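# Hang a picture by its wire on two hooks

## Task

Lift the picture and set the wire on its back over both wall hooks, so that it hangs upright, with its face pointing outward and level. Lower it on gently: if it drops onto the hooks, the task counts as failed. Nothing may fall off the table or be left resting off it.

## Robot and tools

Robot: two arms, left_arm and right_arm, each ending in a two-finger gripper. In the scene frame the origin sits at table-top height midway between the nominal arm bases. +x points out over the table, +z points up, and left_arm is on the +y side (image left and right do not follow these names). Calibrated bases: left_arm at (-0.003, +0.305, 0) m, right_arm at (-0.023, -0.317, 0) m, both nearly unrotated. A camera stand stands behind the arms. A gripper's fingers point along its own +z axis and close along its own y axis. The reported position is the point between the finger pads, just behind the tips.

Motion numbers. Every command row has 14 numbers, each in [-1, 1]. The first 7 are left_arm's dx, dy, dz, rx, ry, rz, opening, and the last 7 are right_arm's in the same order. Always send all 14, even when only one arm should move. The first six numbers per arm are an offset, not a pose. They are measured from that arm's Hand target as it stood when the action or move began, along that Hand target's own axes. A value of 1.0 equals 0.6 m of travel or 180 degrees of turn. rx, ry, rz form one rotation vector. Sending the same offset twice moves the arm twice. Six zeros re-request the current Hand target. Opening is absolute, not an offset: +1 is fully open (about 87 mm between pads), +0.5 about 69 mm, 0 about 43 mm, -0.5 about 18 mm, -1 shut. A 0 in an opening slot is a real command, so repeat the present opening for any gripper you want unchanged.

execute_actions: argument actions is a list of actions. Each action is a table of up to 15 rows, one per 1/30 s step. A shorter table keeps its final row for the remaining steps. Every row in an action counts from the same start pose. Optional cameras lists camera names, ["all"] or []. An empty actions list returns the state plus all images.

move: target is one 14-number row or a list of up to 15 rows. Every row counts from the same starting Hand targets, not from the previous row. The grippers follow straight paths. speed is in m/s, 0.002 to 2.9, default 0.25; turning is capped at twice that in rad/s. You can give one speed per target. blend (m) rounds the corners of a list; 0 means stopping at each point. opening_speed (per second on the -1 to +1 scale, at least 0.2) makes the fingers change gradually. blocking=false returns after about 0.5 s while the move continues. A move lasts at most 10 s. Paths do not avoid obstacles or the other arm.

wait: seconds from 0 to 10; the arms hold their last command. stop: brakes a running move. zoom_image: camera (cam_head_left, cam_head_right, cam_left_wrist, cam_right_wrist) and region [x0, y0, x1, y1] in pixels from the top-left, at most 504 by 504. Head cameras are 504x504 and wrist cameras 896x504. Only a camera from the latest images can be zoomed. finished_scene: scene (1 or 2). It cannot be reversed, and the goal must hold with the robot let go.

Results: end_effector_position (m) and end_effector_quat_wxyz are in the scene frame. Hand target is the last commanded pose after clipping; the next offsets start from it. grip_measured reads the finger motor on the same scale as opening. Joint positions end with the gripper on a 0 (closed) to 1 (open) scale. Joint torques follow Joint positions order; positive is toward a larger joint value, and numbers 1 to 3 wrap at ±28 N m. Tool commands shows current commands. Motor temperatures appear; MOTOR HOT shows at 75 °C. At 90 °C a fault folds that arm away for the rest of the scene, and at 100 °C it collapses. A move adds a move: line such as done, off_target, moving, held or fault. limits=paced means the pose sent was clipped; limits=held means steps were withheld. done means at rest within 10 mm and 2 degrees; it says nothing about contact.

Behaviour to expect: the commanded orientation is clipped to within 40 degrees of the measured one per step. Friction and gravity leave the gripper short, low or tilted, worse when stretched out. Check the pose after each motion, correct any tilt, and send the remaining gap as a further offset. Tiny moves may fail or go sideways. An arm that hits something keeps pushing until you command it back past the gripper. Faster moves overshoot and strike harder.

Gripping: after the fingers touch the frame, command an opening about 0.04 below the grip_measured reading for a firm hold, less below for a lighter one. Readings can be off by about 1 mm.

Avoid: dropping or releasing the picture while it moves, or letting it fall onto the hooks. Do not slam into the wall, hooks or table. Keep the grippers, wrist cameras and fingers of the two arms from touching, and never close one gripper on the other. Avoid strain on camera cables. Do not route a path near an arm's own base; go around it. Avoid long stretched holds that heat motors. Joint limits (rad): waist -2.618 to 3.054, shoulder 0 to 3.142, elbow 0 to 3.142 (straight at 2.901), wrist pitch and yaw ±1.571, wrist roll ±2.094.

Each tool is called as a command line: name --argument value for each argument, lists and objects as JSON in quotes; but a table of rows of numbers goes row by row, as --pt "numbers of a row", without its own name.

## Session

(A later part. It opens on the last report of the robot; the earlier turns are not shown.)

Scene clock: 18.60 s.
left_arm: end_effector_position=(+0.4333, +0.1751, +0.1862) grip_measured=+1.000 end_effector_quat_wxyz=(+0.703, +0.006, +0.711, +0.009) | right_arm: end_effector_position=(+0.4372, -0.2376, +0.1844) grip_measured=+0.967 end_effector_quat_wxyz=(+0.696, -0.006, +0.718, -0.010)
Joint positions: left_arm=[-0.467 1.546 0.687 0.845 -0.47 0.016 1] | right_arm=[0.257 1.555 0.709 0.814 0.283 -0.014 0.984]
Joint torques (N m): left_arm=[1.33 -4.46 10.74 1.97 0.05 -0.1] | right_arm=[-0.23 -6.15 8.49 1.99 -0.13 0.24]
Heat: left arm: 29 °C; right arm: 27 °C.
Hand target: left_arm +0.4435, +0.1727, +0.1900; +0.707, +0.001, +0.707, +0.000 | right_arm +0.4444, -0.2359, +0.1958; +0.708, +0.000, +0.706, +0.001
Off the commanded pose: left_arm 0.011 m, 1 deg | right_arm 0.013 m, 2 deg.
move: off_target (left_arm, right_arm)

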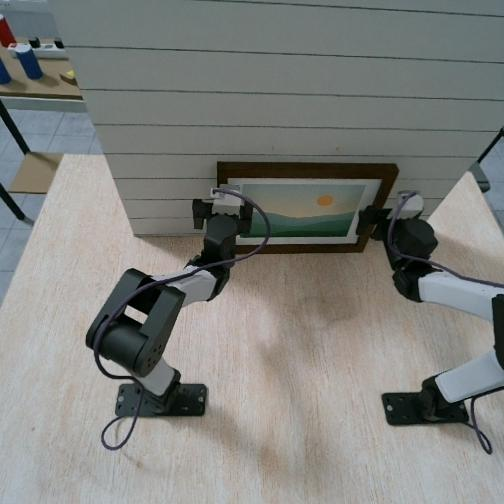

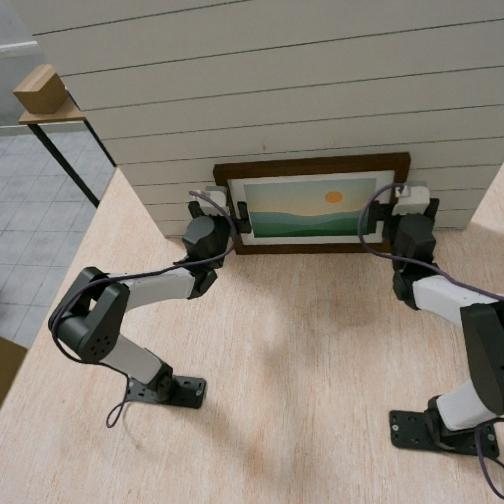

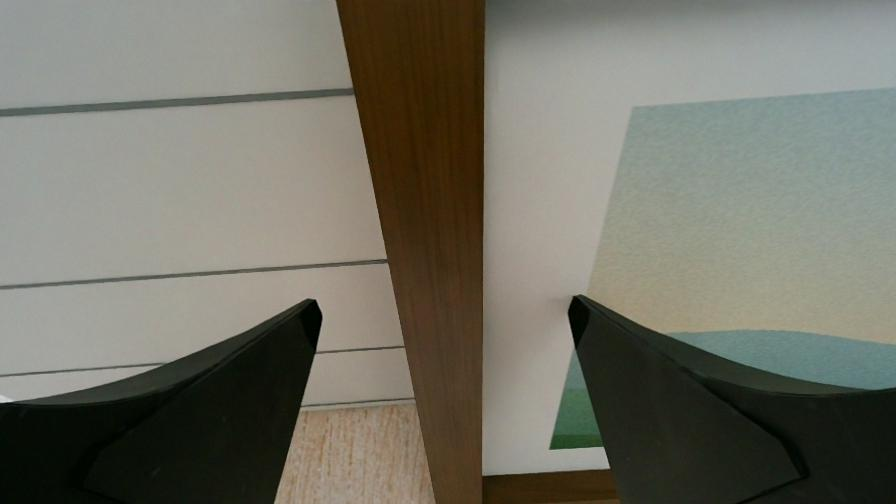

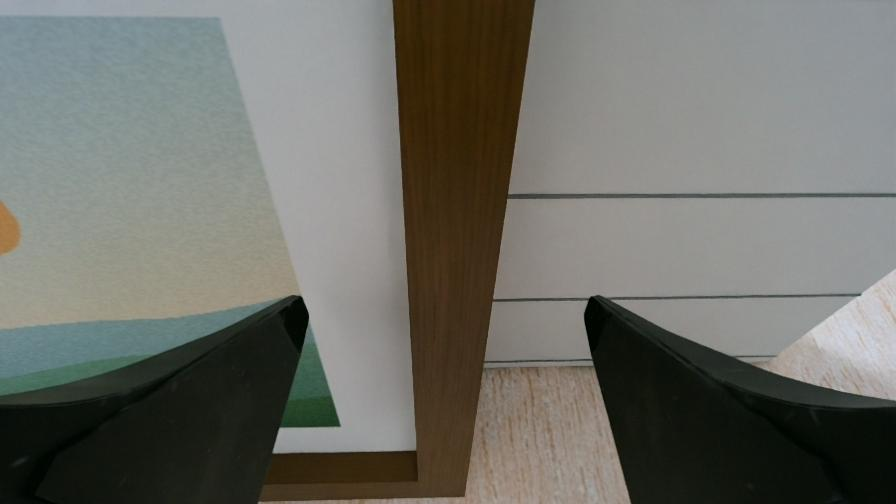

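move --target '[0,0,-0.006,0,0,0,1,0,0,0.012,0,0,0,1]' --speed 0.04

move --target '[0,0,0,0,0,0,-0.3,0,0,0,0,0,0,-0.3]' --opening_speed 0.7 --cameras '["cam_left_wrist","cam_right_wrist"]'

Scene clock: 19.60 s.
left_arm: end_effector_position=(+0.4333, +0.1750, +0.1862) grip_measured=+1.000 end_effector_quat_wxyz=(+0.703, +0.007, +0.711, +0.009) | right_arm: end_effector_position=(+0.4444, -0.2375, +0.1849) grip_measured=+0.967 end_effector_quat_wxyz=(+0.696, -0.006, +0.717, -0.010)
Joint positions: left_arm=[-0.467 1.546 0.687 0.845 -0.469 0.016 1] | right_arm=[0.251 1.581 0.736 0.815 0.276 -0.014 0.984]
Joint torques (N m): left_arm=[0.83 -5.5 9.61 1.97 -0.03 -0.1] | right_arm=[-0.27 -6.38 8.46 1.99 -0.11 0.23]
Heat: left arm: 29 °C; right arm: 27 °C.
Hand target: left_arm +0.4399, +0.1727, +0.1901; +0.707, +0.001, +0.707, +0.000 | right_arm +0.4516, -0.2360, +0.1959; +0.708, +0.000, +0.706, +0.001
Off the commanded pose: left_arm 0.008 m, 1 deg | right_arm 0.013 m, 2 deg.
move: off_target (right_arm)

Scene clock: 21.70 s.
left_arm: end_effector_position=(+0.4333, +0.1731, +0.1863) grip_measured=-0.299 end_effector_quat_wxyz=(+0.703, +0.007, +0.711, +0.003) | right_arm: end_effector_position=(+0.4444, -0.2374, +0.1849) grip_measured=-0.300 end_effector_quat_wxyz=(+0.696, -0.006, +0.717, -0.010)
Joint positions: left_arm=[-0.467 1.546 0.687 0.845 -0.46 0.009 0.35] | right_arm=[0.251 1.581 0.736 0.815 0.276 -0.013 0.35]
Joint torques (N m): left_arm=[0.83 -5.53 9.62 1.97 -0.12 -0.04] | right_arm=[-0.28 -6.35 8.5 2 -0.1 0.21]
Heat: left arm: 29 °C; right arm: 28 °C.
Hand target: left_arm +0.4399, +0.1727, +0.1900; +0.707, +0.000, +0.707, +0.000 | right_arm +0.4516, -0.2360, +0.1958; +0.708, +0.000, +0.706, +0.001
Off the commanded pose: left_arm 0.008 m, 1 deg | right_arm 0.013 m, 2 deg.
move: off_target (right_arm)
Images, in order (width x height): cam_left_wrist 896x504, cam_right_wrist 896x504.

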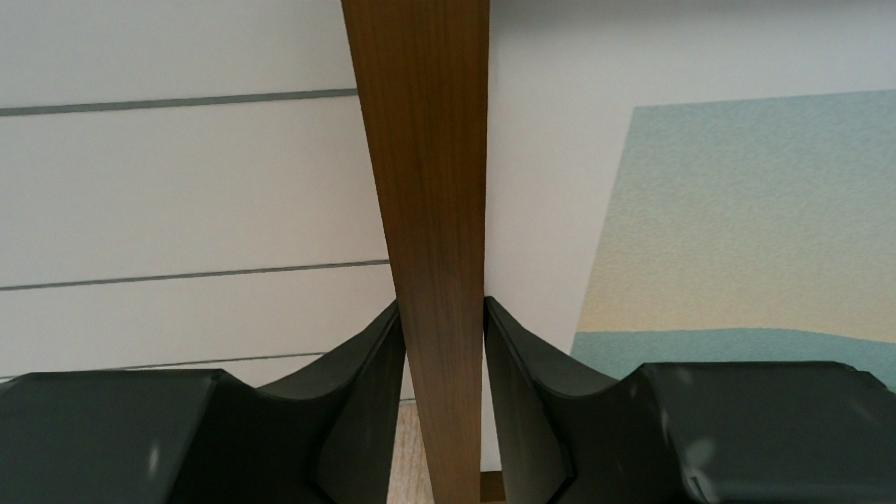

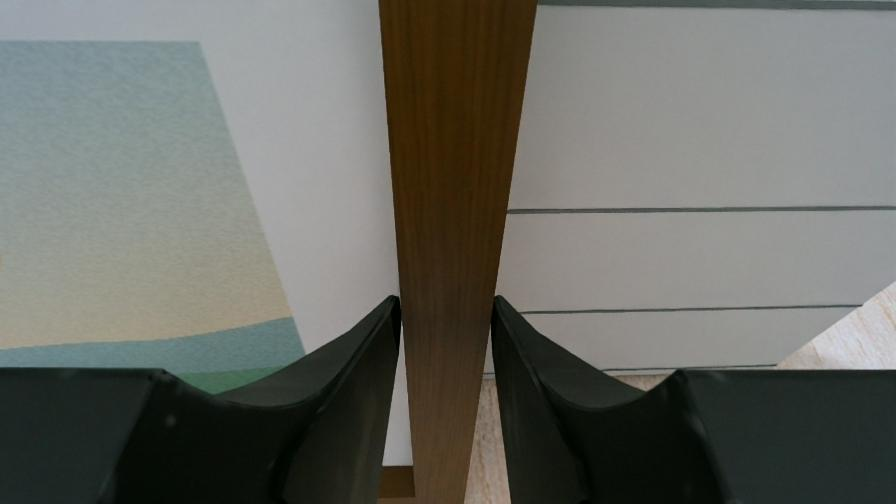

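move --target '[0,0,0,0,0,0,-0.5,0,0,0,0,0,0,-0.5]' --opening_speed 0.3 --cameras '["cam_left_wrist","cam_right_wrist"]'

Scene clock: 22.73 s.
left_arm: end_effector_position=(+0.4333, +0.1733, +0.1864) grip_measured=-0.334 end_effector_quat_wxyz=(+0.703, +0.007, +0.711, +0.004) | right_arm: end_effector_position=(+0.4444, -0.2371, +0.1850) grip_measured=-0.369 end_effector_quat_wxyz=(+0.697, -0.004, +0.717, -0.008)
Joint positions: left_arm=[-0.467 1.546 0.687 0.846 -0.462 0.009 0.333] | right_arm=[0.251 1.581 0.736 0.815 0.276 -0.009 0.315]
Joint torques (N m): left_arm=[0.8 -5.49 9.62 1.96 -0.1 -0.03] | right_arm=[-0.31 -6.38 8.46 1.98 -0.09 0.2]
Heat: left arm: 30 °C; right arm: 28 °C.
Hand target: left_arm +0.4399, +0.1727, +0.1901; +0.707, +0.001, +0.707, +0.000 | right_arm +0.4516, -0.2360, +0.1959; +0.708, +0.000, +0.706, +0.001
Off the commanded pose: left_arm 0.008 m, 1 deg | right_arm 0.013 m, 2 deg.
move: off_target (right_arm)
Images, in order (width x height): cam_left_wrist 896x504, cam_right_wrist 896x504.

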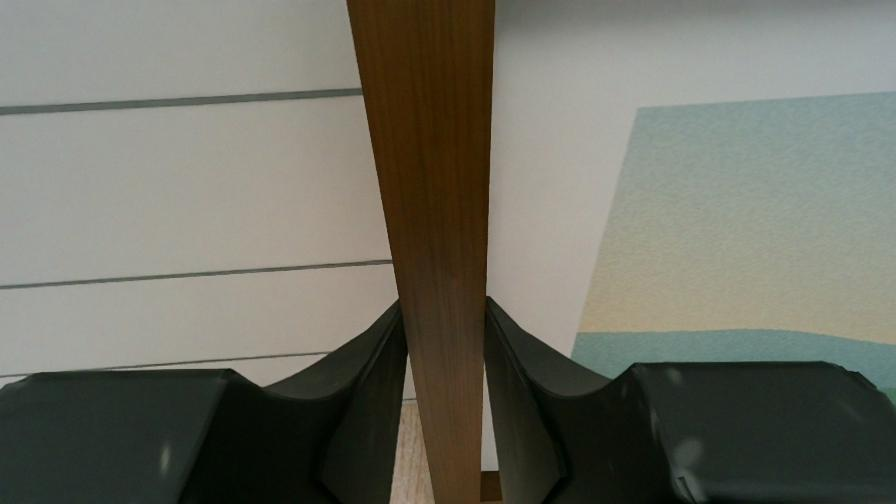

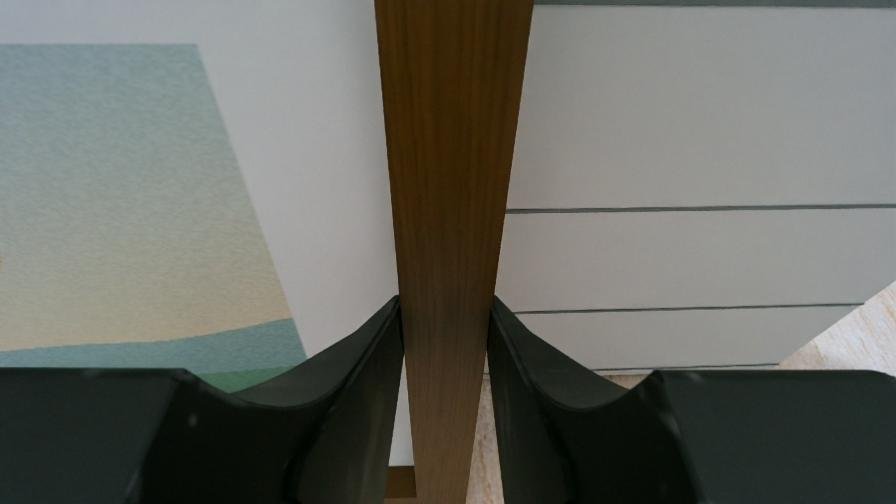

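move --pt "-0.04 0 -0.03 0 0 0 -0.5 -0.04 0 -0.03 0 0 0 -0.5" --pt "-0.2 0 -0.2 0 0 0 -0.5 -0.2 0 -0.2 0 0 0 -0.5" --speed 0.1 --blend 0.015 --cameras '["all"]'

Scene clock: 27.87 s.
left_arm: end_effector_position=(+0.3187, +0.1717, +0.2707) grip_measured=-0.332 end_effector_quat_wxyz=(+0.673, +0.015, +0.740, +0.009) | right_arm: end_effector_position=(+0.3270, -0.2414, +0.2650) grip_measured=-0.367 end_effector_quat_wxyz=(+0.658, -0.005, +0.753, -0.013)
Joint positions: left_arm=[-0.723 0.994 0.766 0.102 -0.71 -0.048 0.334] | right_arm=[0.389 0.978 0.771 0.06 0.419 0.034 0.316]
Joint torques (N m): left_arm=[-0.7 -4.96 12.94 2.29 -0.46 0.45] | right_arm=[1.54 -5.63 11.71 2.46 0.11 -0.21]
Motor temperatures (°C): left_arm=[17 28 29 31 19 21 23] | right_arm=[21 23 24 29 20 18 20]
Heat: left arm: 31 °C; right arm: 29 °C.
Hand target: left_arm +0.3199, +0.1727, +0.3101; +0.707, +0.001, +0.707, +0.000 | right_arm +0.3311, -0.2363, +0.3154; +0.708, +0.000, +0.706, +0.001
Off the commanded pose: left_arm 0.039 m, 6 deg | right_arm 0.051 m, 8 deg.
move: off_target (left_arm, right_arm); blend cut to 0.0149 m at target 1

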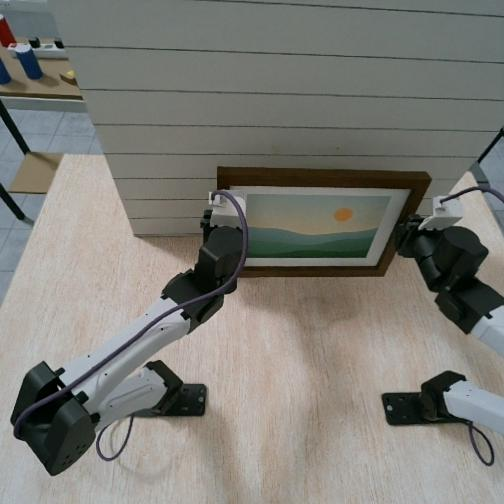

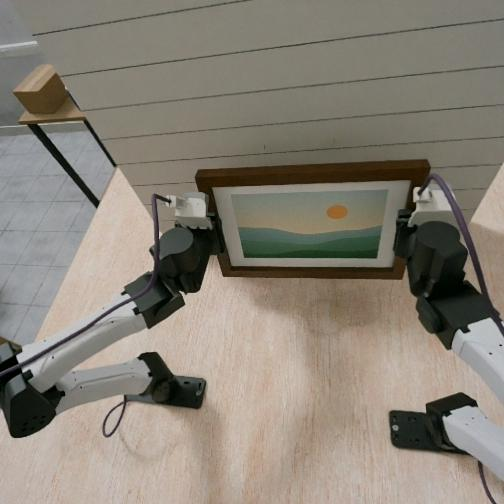

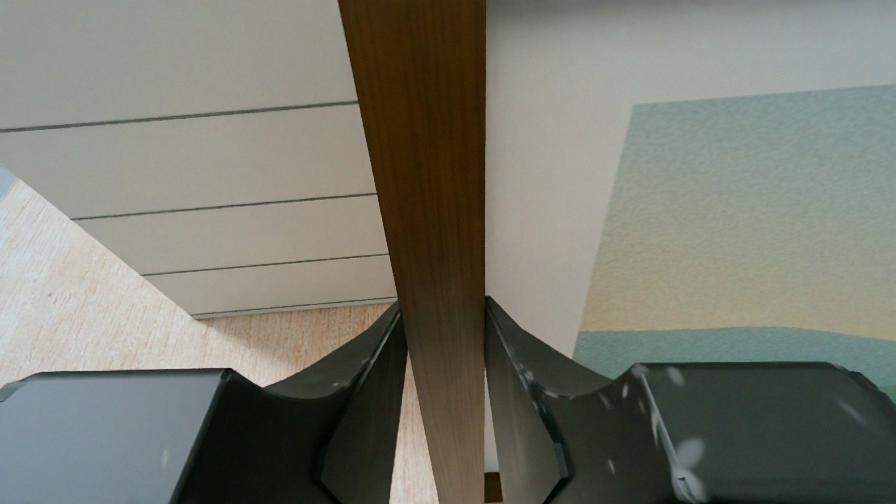

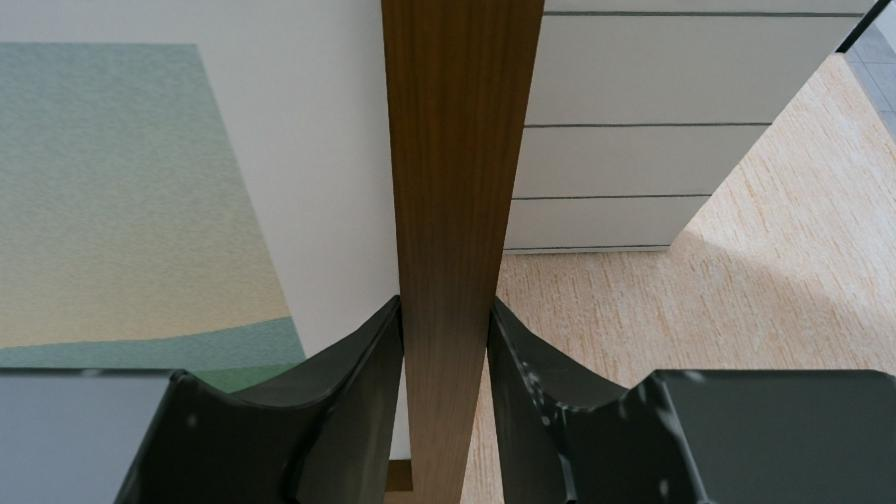

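move --target '[-0.08,0,0,0,-0.26,0,-0.5,-0.09,0,0,0,-0.26,0,-0.5]' --speed 0.25 --cameras '["all"]'

zoom_image --camera "cam_head_right" --region '[190, 130, 450, 310]'

zoom_image --camera "cam_head_left" --region '[190, 130, 450, 310]'

Scene clock: 30.43 s.
left_arm: end_effector_position=(+0.3297, +0.1786, +0.3248) grip_measured=-0.333 end_effector_quat_wxyz=(+0.871, +0.020, +0.491, +0.007) | right_arm: end_effector_position=(+0.3431, -0.2364, +0.3208) grip_measured=-0.368 end_effector_quat_wxyz=(+0.874, -0.009, +0.485, -0.002)
Joint positions: left_arm=[-0.651 1.228 0.416 1.45 -0.519 0.4 0.334] | right_arm=[0.363 1.266 0.423 1.432 0.309 -0.22 0.316]
Joint torques (N m): left_arm=[0.31 -3.38 8.7 2.28 0.97 0.25] | right_arm=[-0.17 -4.41 9.01 2.5 -0.51 -0.19]
Heat: left arm: 31 °C; right arm: 30 °C.
Hand target: left_arm +0.3200, +0.1727, +0.3581; +0.930, +0.000, +0.368, +0.000 | right_arm +0.3310, -0.2363, +0.3694; +0.930, +0.000, +0.367, +0.001
Off the commanded pose: left_arm 0.035 m, 16 deg | right_arm 0.050 m, 15 deg.
joint sent to its limit (left arm) — joint 4 (wrist pitch), upper limit. The joint targets are off in orientation, not in position.
joint sent to its limit (right arm) — joint 4 (wrist pitch), upper limit. The joint targets are off in position and orientation.
move: off_target (left_arm, right_arm)

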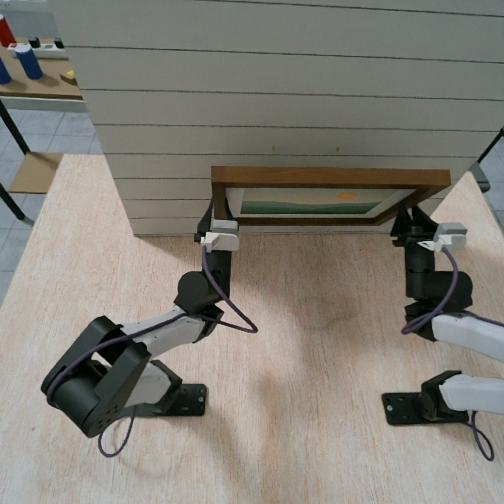

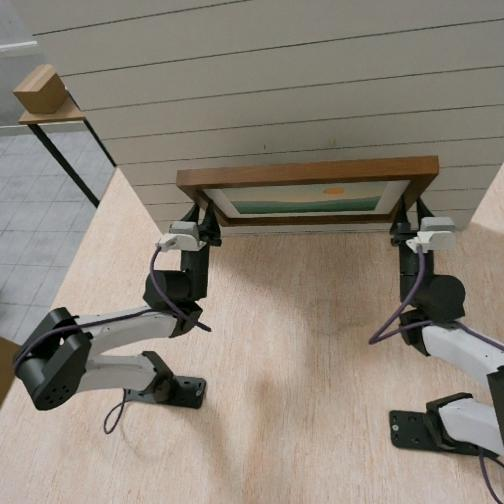

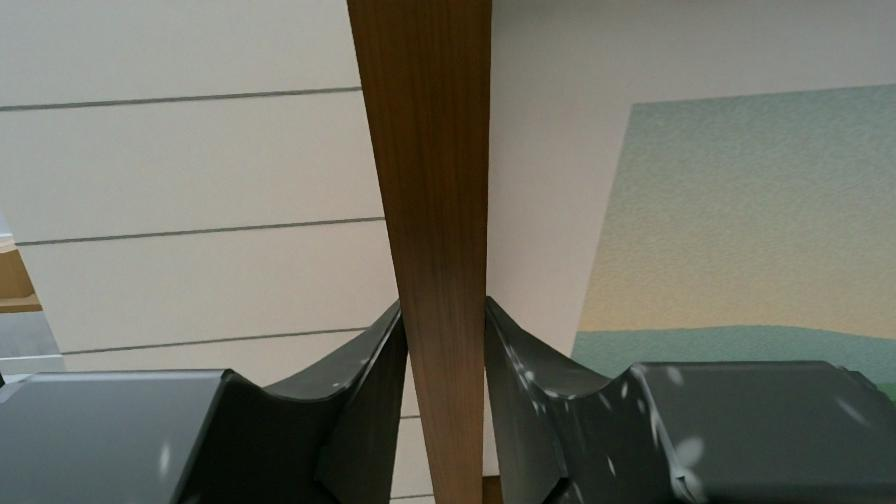

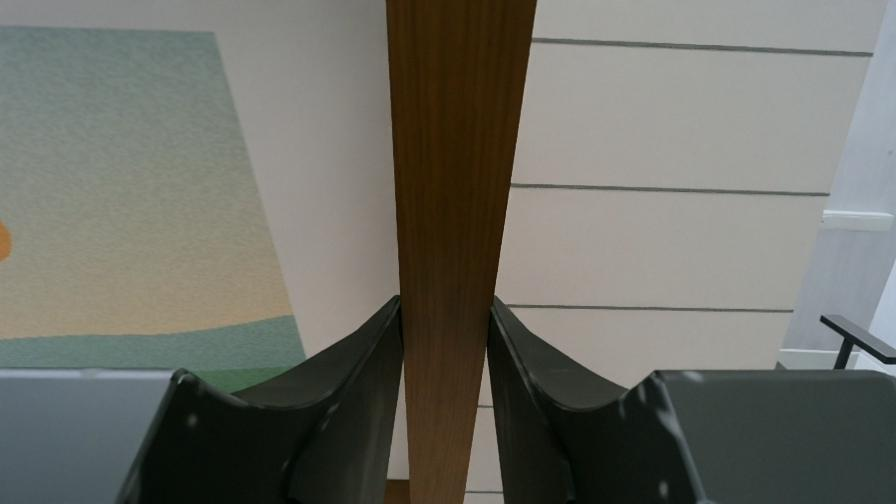

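Scaled by 1.938 from the camera's 504x504 image, which has a finer 720x720 frame.

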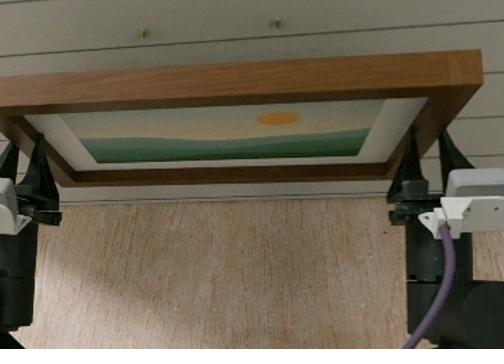

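Scaled by 1.938 from the camera's 504x504 image, which has a finer 720x720 frame.

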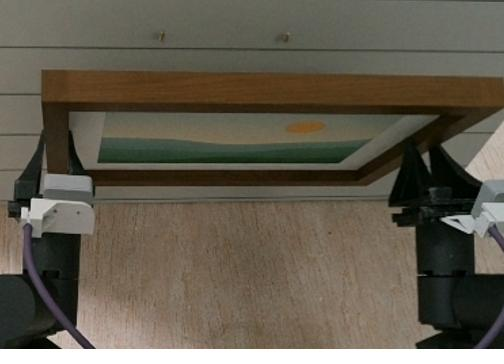

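move --target '[-0.245,0,0.067,0,-0.1,0,-0.5,-0.245,0,0.067,0,-0.1,0,-0.5]' --speed 0.2 --cameras '["cam_head_left","cam_head_right"]'

zoom_image --camera "cam_head_right" --region '[130, 100, 504, 340]'

zoom_image --camera "cam_head_left" --region '[130, 100, 504, 340]'

Scene clock: 32.43 s.
left_arm: end_effector_position=(+0.2664, +0.1802, +0.4495) grip_measured=-0.330 end_effector_quat_wxyz=(+0.938, +0.026, +0.345, +0.010) | right_arm: end_effector_position=(+0.2815, -0.2346, +0.4490) grip_measured=-0.368 end_effector_quat_wxyz=(+0.944, -0.013, +0.330, -0.001)
Joint positions: left_arm=[-0.764 1.041 0.56 1.472 -0.431 0.653 0.335] | right_arm=[0.429 1.071 0.561 1.45 0.251 -0.368 0.316]
Joint torques (N m): left_arm=[-1.47 -2.73 10.41 1.52 1.47 0.25] | right_arm=[0.87 -3.99 10.92 1.85 -0.63 -0.24]
Heat: left arm: 31 °C; right arm: 30 °C.
Hand target: left_arm +0.2404, +0.1726, +0.4880; +0.976, +0.000, +0.218, +0.000 | right_arm +0.2509, -0.2366, +0.4991; +0.976, +0.000, +0.216, +0.001
Off the commanded pose: left_arm 0.047 m, 16 deg | right_arm 0.059 m, 14 deg.
joint sent to its limit (left arm) — joint 4 (wrist pitch), upper limit. The joint targets are off in position and orientation.
joint sent to its limit (right arm) — joint 4 (wrist pitch), upper limit. The joint targets are off in position and orientation.
move: off_target (left_arm, right_arm)
Images, in order (width x height): cam_head_left 504x504, cam_head_right 504x504.

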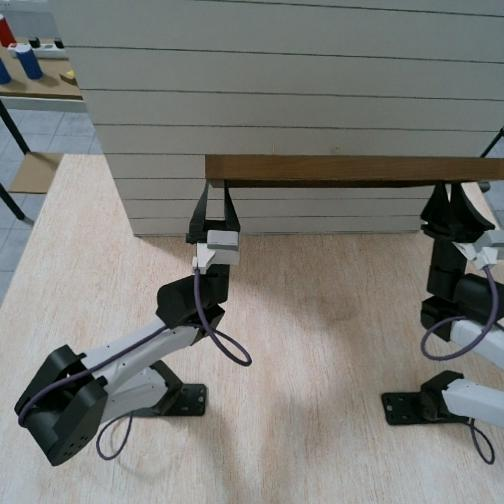

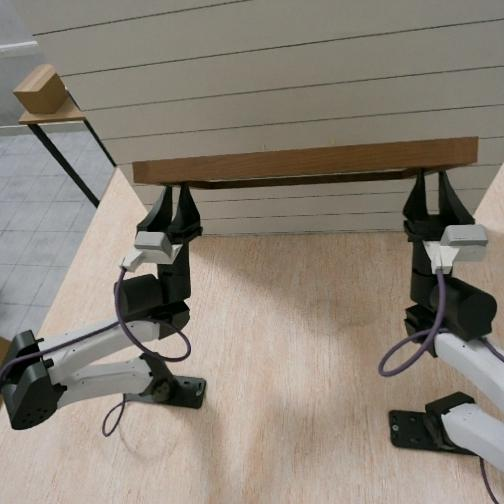

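Scaled by 1.348 from the camera's 504x504 image, which has a finer 720x720 frame.

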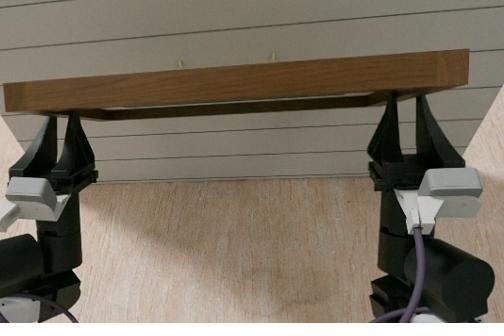

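Scaled by 1.348 from the camera's 504x504 image, which has a finer 720x720 frame.

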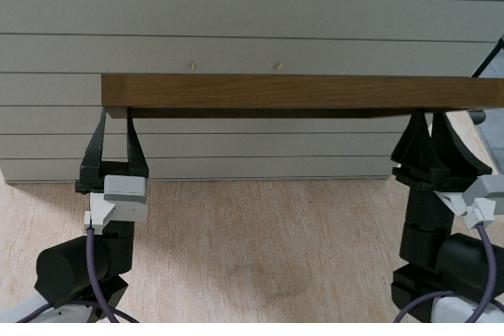

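move --target '[-0.14,0,0.027,0,-0.06,0,-0.5,-0.14,0,0.027,0,-0.06,0,-0.5]' --speed 0.2 --cameras '["cam_head_left","cam_head_right"]'

zoom_image --camera "cam_head_right" --region '[80, 80, 504, 280]'

zoom_image --camera "cam_head_left" --region '[130, 80, 504, 280]'

Scene clock: 34.07 s.
left_arm: end_effector_position=(+0.2005, +0.1789, +0.5108) grip_measured=-0.323 end_effector_quat_wxyz=(+0.967, +0.048, +0.249, +0.006) | right_arm: end_effector_position=(+0.2157, -0.2365, +0.5114) grip_measured=-0.369 end_effector_quat_wxyz=(+0.972, -0.013, +0.234, -0.001)
Joint positions: left_arm=[-0.934 0.914 0.622 1.472 -0.34 0.876 0.339] | right_arm=[0.539 0.928 0.615 1.463 0.221 -0.514 0.316]
Joint torques (N m): left_arm=[-1.87 0.32 9.35 1.2 1.58 0.18] | right_arm=[1.4 -1.51 10.21 1.37 -0.84 -0.18]
Heat: left arm: 31 °C; right arm: 30 °C.
Hand target: left_arm +0.1712, +0.1726, +0.5385; +0.992, +0.000, +0.125, +0.000 | right_arm +0.1816, -0.2367, +0.5492; +0.992, +0.000, +0.124, +0.001
Off the commanded pose: left_arm 0.041 m, 15 deg | right_arm 0.051 m, 13 deg.
joint sent to its limit (left arm) — joint 4 (wrist pitch), upper limit. The joint targets are off in position and orientation.
joint sent to its limit (right arm) — joint 4 (wrist pitch), upper limit. The joint targets are off in position and orientation.
move: off_target (left_arm, right_arm)
Images, in order (width x height): cam_head_left 504x504, cam_head_right 504x504.

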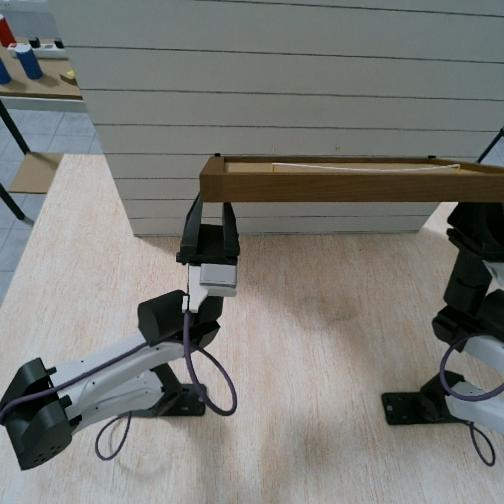

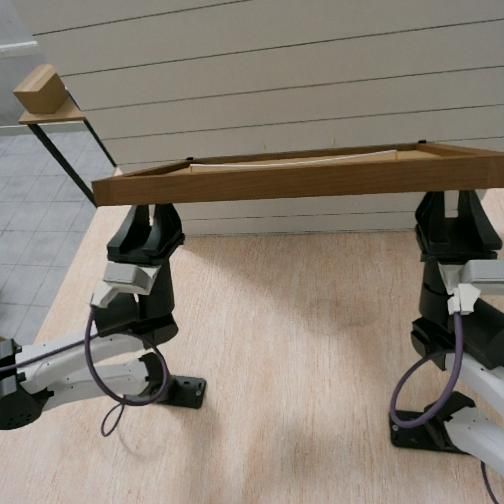

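Scaled by 1.189 from the camera's 504x504 image, which has a finer 720x720 frame.

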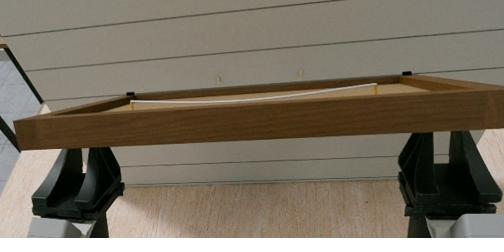

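Scaled by 1.348 from the camera's 504x504 image, which has a finer 720x720 frame.

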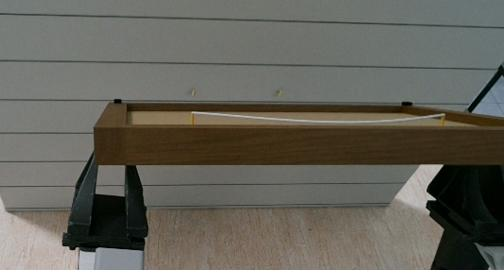

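move --target '[-0.03,0,-0.1,0,-0.06,0,-0.5,-0.03,0,-0.1,0,-0.06,0,-0.5]' --speed 0.2 --cameras '["cam_head_left","cam_head_right"]'

zoom_image --camera "cam_head_right" --region '[80, 80, 504, 280]'

zoom_image --camera "cam_head_left" --region '[130, 80, 504, 280]'

Scene clock: 35.77 s.
left_arm: end_effector_position=(+0.1652, +0.1718, +0.4689) grip_measured=-0.278 end_effector_quat_wxyz=(+0.971, +0.126, +0.203, -0.022) | right_arm: end_effector_position=(+0.1805, -0.2425, +0.4730) grip_measured=-0.365 end_effector_quat_wxyz=(+0.974, -0.051, +0.223, +0.008)
Joint positions: left_arm=[-0.96 0.743 0.389 1.472 -0.172 0.872 0.361] | right_arm=[0.541 0.731 0.4 1.463 0.144 -0.513 0.317]
Joint torques (N m): left_arm=[-0.7 0.59 6.84 1.33 1.19 0.26] | right_arm=[1.21 -0.23 6.87 1.4 -1.02 -0.04]
Heat: left arm: 31 °C; right arm: 30 °C.
Hand target: left_arm +0.1388, +0.1727, +0.4848; +1.000, +0.000, +0.031, +0.000 | right_arm +0.1495, -0.2367, +0.4955; +1.000, +0.000, +0.030, +0.001
Off the commanded pose: left_arm 0.031 m, 25 deg | right_arm 0.039 m, 23 deg.
joint sent to its limit (left arm) — joint 4 (wrist pitch), upper limit. The joint targets are off in orientation, not in position.
joint sent to its limit (right arm) — joint 4 (wrist pitch), upper limit. The joint targets are off in orientation, not in position.
move: off_target (left_arm, right_arm)
Images, in order (width x height): cam_head_left 504x504, cam_head_right 504x504.

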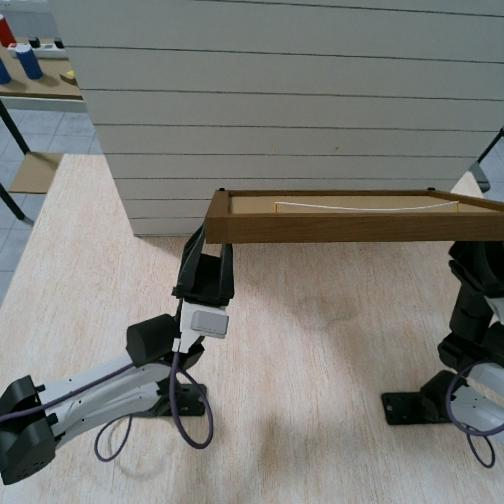

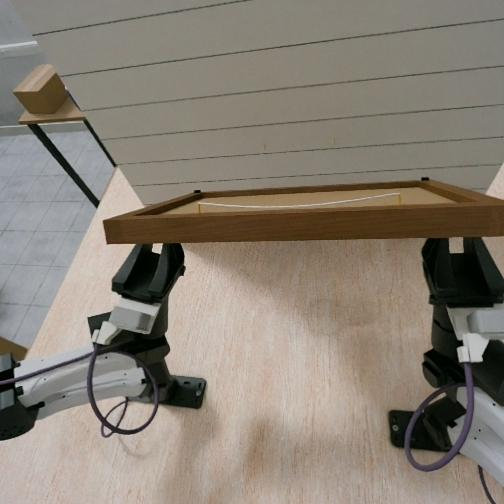

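Scaled by 1.189 from the camera's 504x504 image, which has a finer 720x720 frame.

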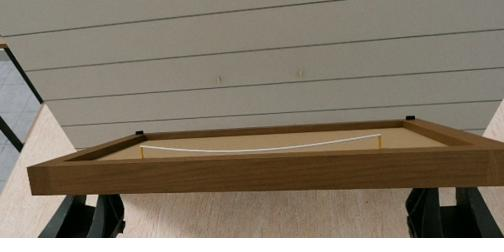

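Scaled by 1.348 from the camera's 504x504 image, which has a finer 720x720 frame.

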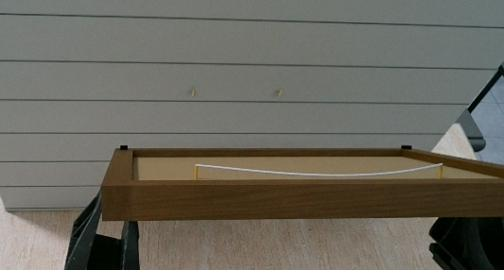

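move --target '[0.4375,0.029,-0.157,0,0.403,0,-0.5,0.4375,0.029,-0.157,0,0.403,0,-0.5]' --speed 0.2 --cameras '["all"]'

zoom_image --camera "cam_head_left" --region '[180, 110, 450, 290]'

zoom_image --camera "cam_head_right" --region '[180, 110, 450, 290]'

Scene clock: 41.10 s.
left_arm: end_effector_position=(+0.3918, +0.1936, +0.3212) grip_measured=-0.314 end_effector_quat_wxyz=(+0.741, +0.021, +0.671, +0.025) | right_arm: end_effector_position=(+0.4039, -0.2189, +0.3301) grip_measured=-0.367 end_effector_quat_wxyz=(+0.739, -0.019, +0.673, -0.014)
Joint positions: left_arm=[-0.488 1.183 0.859 0.435 -0.487 0.118 0.343] | right_arm=[0.357 1.269 0.957 0.412 0.365 -0.083 0.317]
Joint torques (N m): left_arm=[0.1 -5.71 13.76 2.69 0.07 0.1] | right_arm=[0.38 -7.09 11.82 2.57 0 0.02]
Heat: left arm: 31 °C; right arm: 30 °C.
Hand target: left_arm +0.3949, +0.1901, +0.3744; +0.787, +0.000, +0.617, +0.000 | right_arm +0.4059, -0.2188, +0.3858; +0.788, +0.000, +0.615, +0.001
Off the commanded pose: left_arm 0.053 m, 9 deg | right_arm 0.056 m, 9 deg.
move: off_target (left_arm, right_arm)

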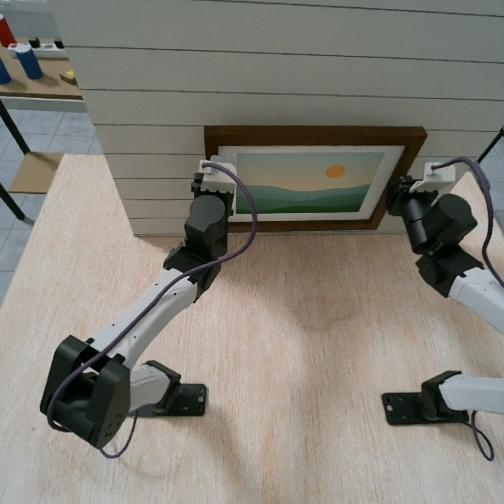

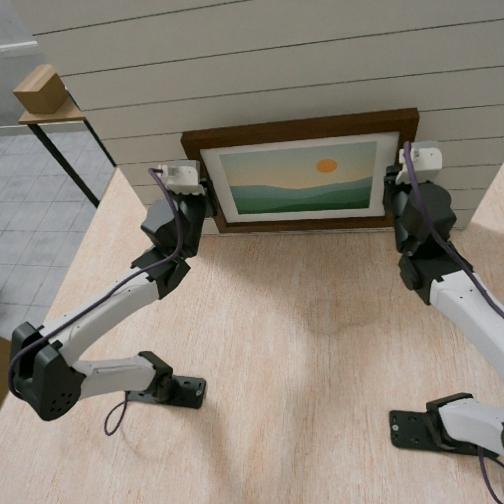

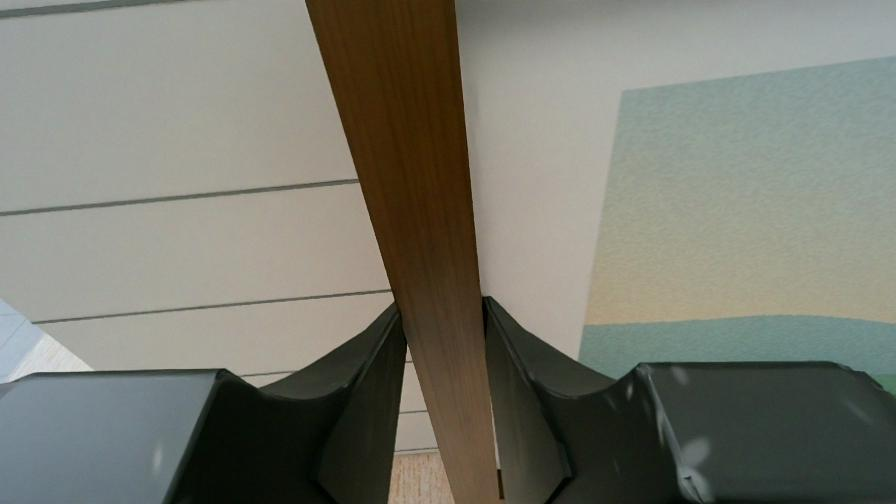

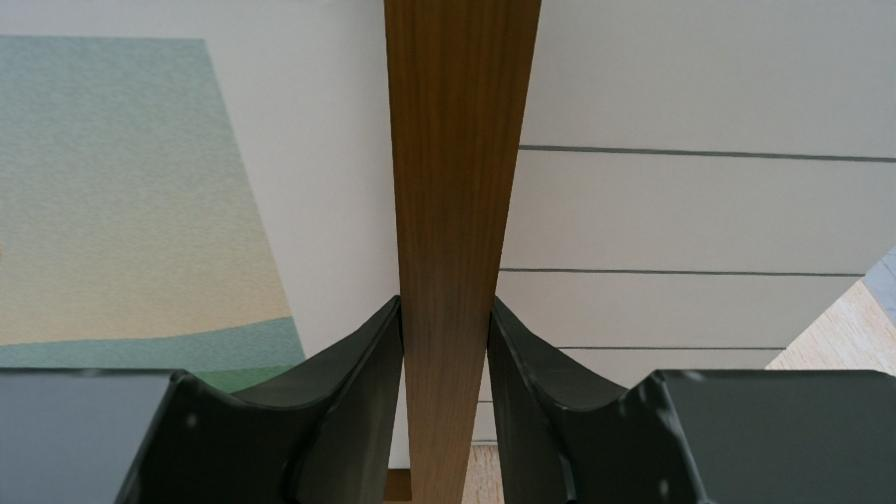

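Scaled by 1.867 from the camera's 504x504 image, which has a finer 720x720 frame.

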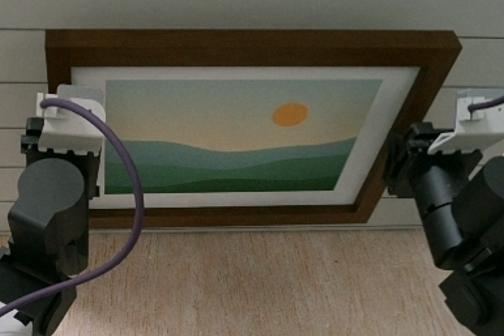

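Scaled by 1.867 from the camera's 504x504 image, which has a finer 720x720 frame.

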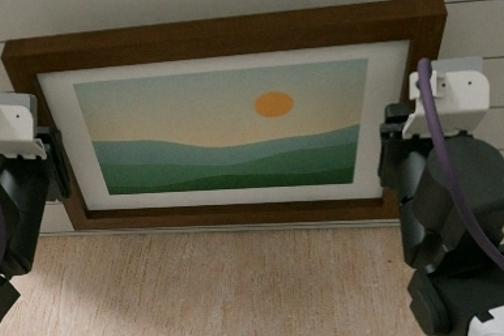

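move --target '[-0.0486,-0.004,0.012,0,-0.01,0,-0.5,-0.032,-0.003,0.008,0,-0.01,0,-0.5]' --speed 0.15

Scene clock: 42.47 s.
left_arm: end_effector_position=(+0.3929, +0.1937, +0.3485) grip_measured=-0.319 end_effector_quat_wxyz=(+0.748, +0.021, +0.662, +0.027) | right_arm: end_effector_position=(+0.4051, -0.2194, +0.3511) grip_measured=-0.367 end_effector_quat_wxyz=(+0.751, -0.012, +0.660, -0.010)
Joint positions: left_arm=[-0.488 1.183 0.944 0.377 -0.487 0.132 0.341] | right_arm=[0.354 1.269 1.006 0.401 0.365 -0.081 0.317]
Joint torques (N m): left_arm=[-0.7 -5.05 14.2 2.74 0.03 0.13] | right_arm=[0.08 -6.78 11.82 2.55 -0.07 -0.11]
Heat: left arm: 31 °C; right arm: 30 °C.
Hand target: left_arm +0.3949, +0.1876, +0.4045; +0.797, +0.000, +0.604, +0.000 | right_arm +0.4059, -0.2205, +0.4057; +0.798, +0.000, +0.603, +0.001
Off the commanded pose: left_arm 0.056 m, 9 deg | right_arm 0.055 m, 9 deg.
move: off_target (left_arm, right_arm)

move --target '[0.011,-0.005,0.066,0,0,0,-0.5,0.018,0,0.064,0,0,0,-0.5]' --speed 0.06 --cameras '["all"]'

zoom_image --camera "cam_head_left" --region '[180, 80, 450, 260]'

zoom_image --camera "cam_head_right" --region '[180, 80, 450, 260]'

Scene clock: 43.93 s.
left_arm: end_effector_position=(+0.4285, +0.1915, +0.3465) grip_measured=-0.318 end_effector_quat_wxyz=(+0.740, +0.022, +0.671, +0.033) | right_arm: end_effector_position=(+0.4404, -0.2210, +0.3471) grip_measured=-0.367 end_effector_quat_wxyz=(+0.745, -0.012, +0.667, -0.010)
Joint positions: left_arm=[-0.439 1.318 1.052 0.375 -0.447 0.124 0.341] | right_arm=[0.307 1.398 1.107 0.406 0.321 -0.067 0.317]
Joint torques (N m): left_arm=[0.01 -6.48 14.35 2.94 0.18 0.06] | right_arm=[0.16 -7.25 12.1 2.77 -0.06 -0.1]
Heat: left arm: 32 °C; right arm: 31 °C.
Hand target: left_arm +0.4349, +0.1845, +0.4087; +0.797, +0.001, +0.604, +0.000 | right_arm +0.4457, -0.2204, +0.4057; +0.798, +0.000, +0.603, +0.001
Off the commanded pose: left_arm 0.063 m, 11 deg | right_arm 0.059 m, 10 deg.
move: off_target (left_arm, right_arm)

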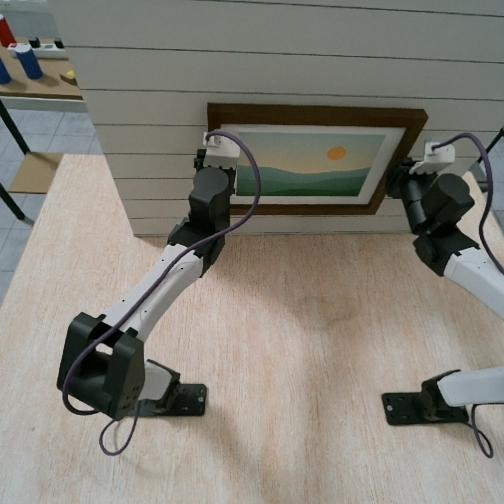

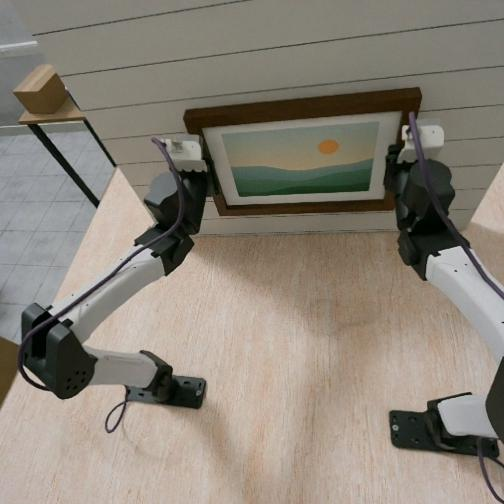

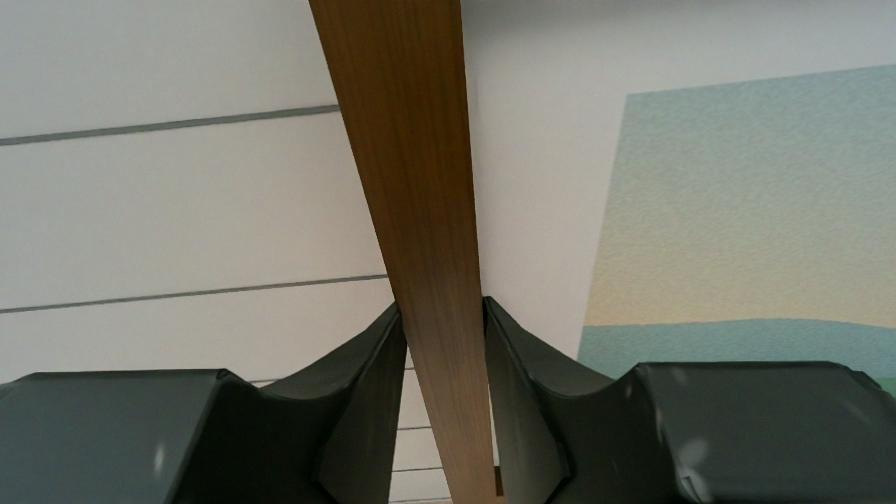

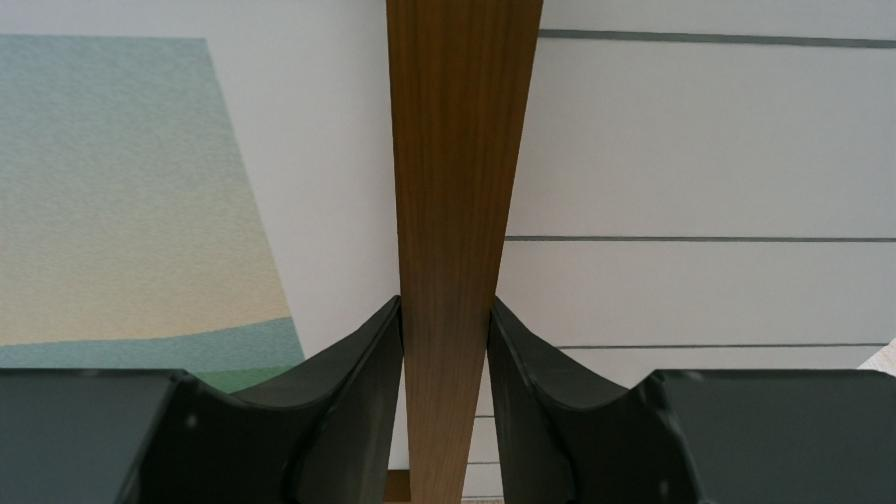

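Scaled by 1.867 from the camera's 504x504 image, which has a finer 720x720 frame.

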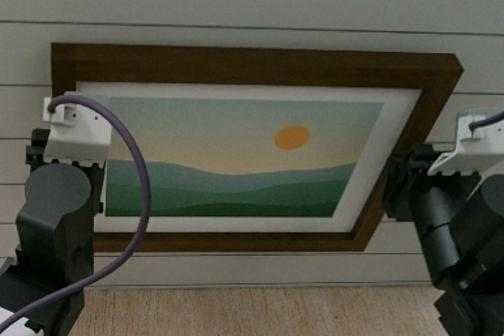

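Scaled by 1.867 from the camera's 504x504 image, which has a finer 720x720 frame.

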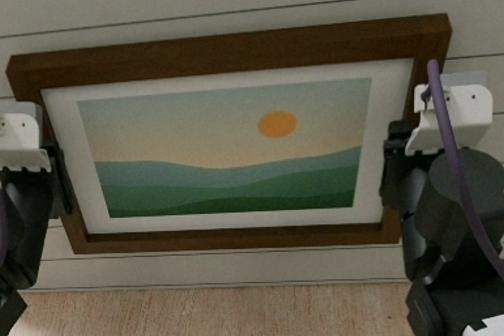

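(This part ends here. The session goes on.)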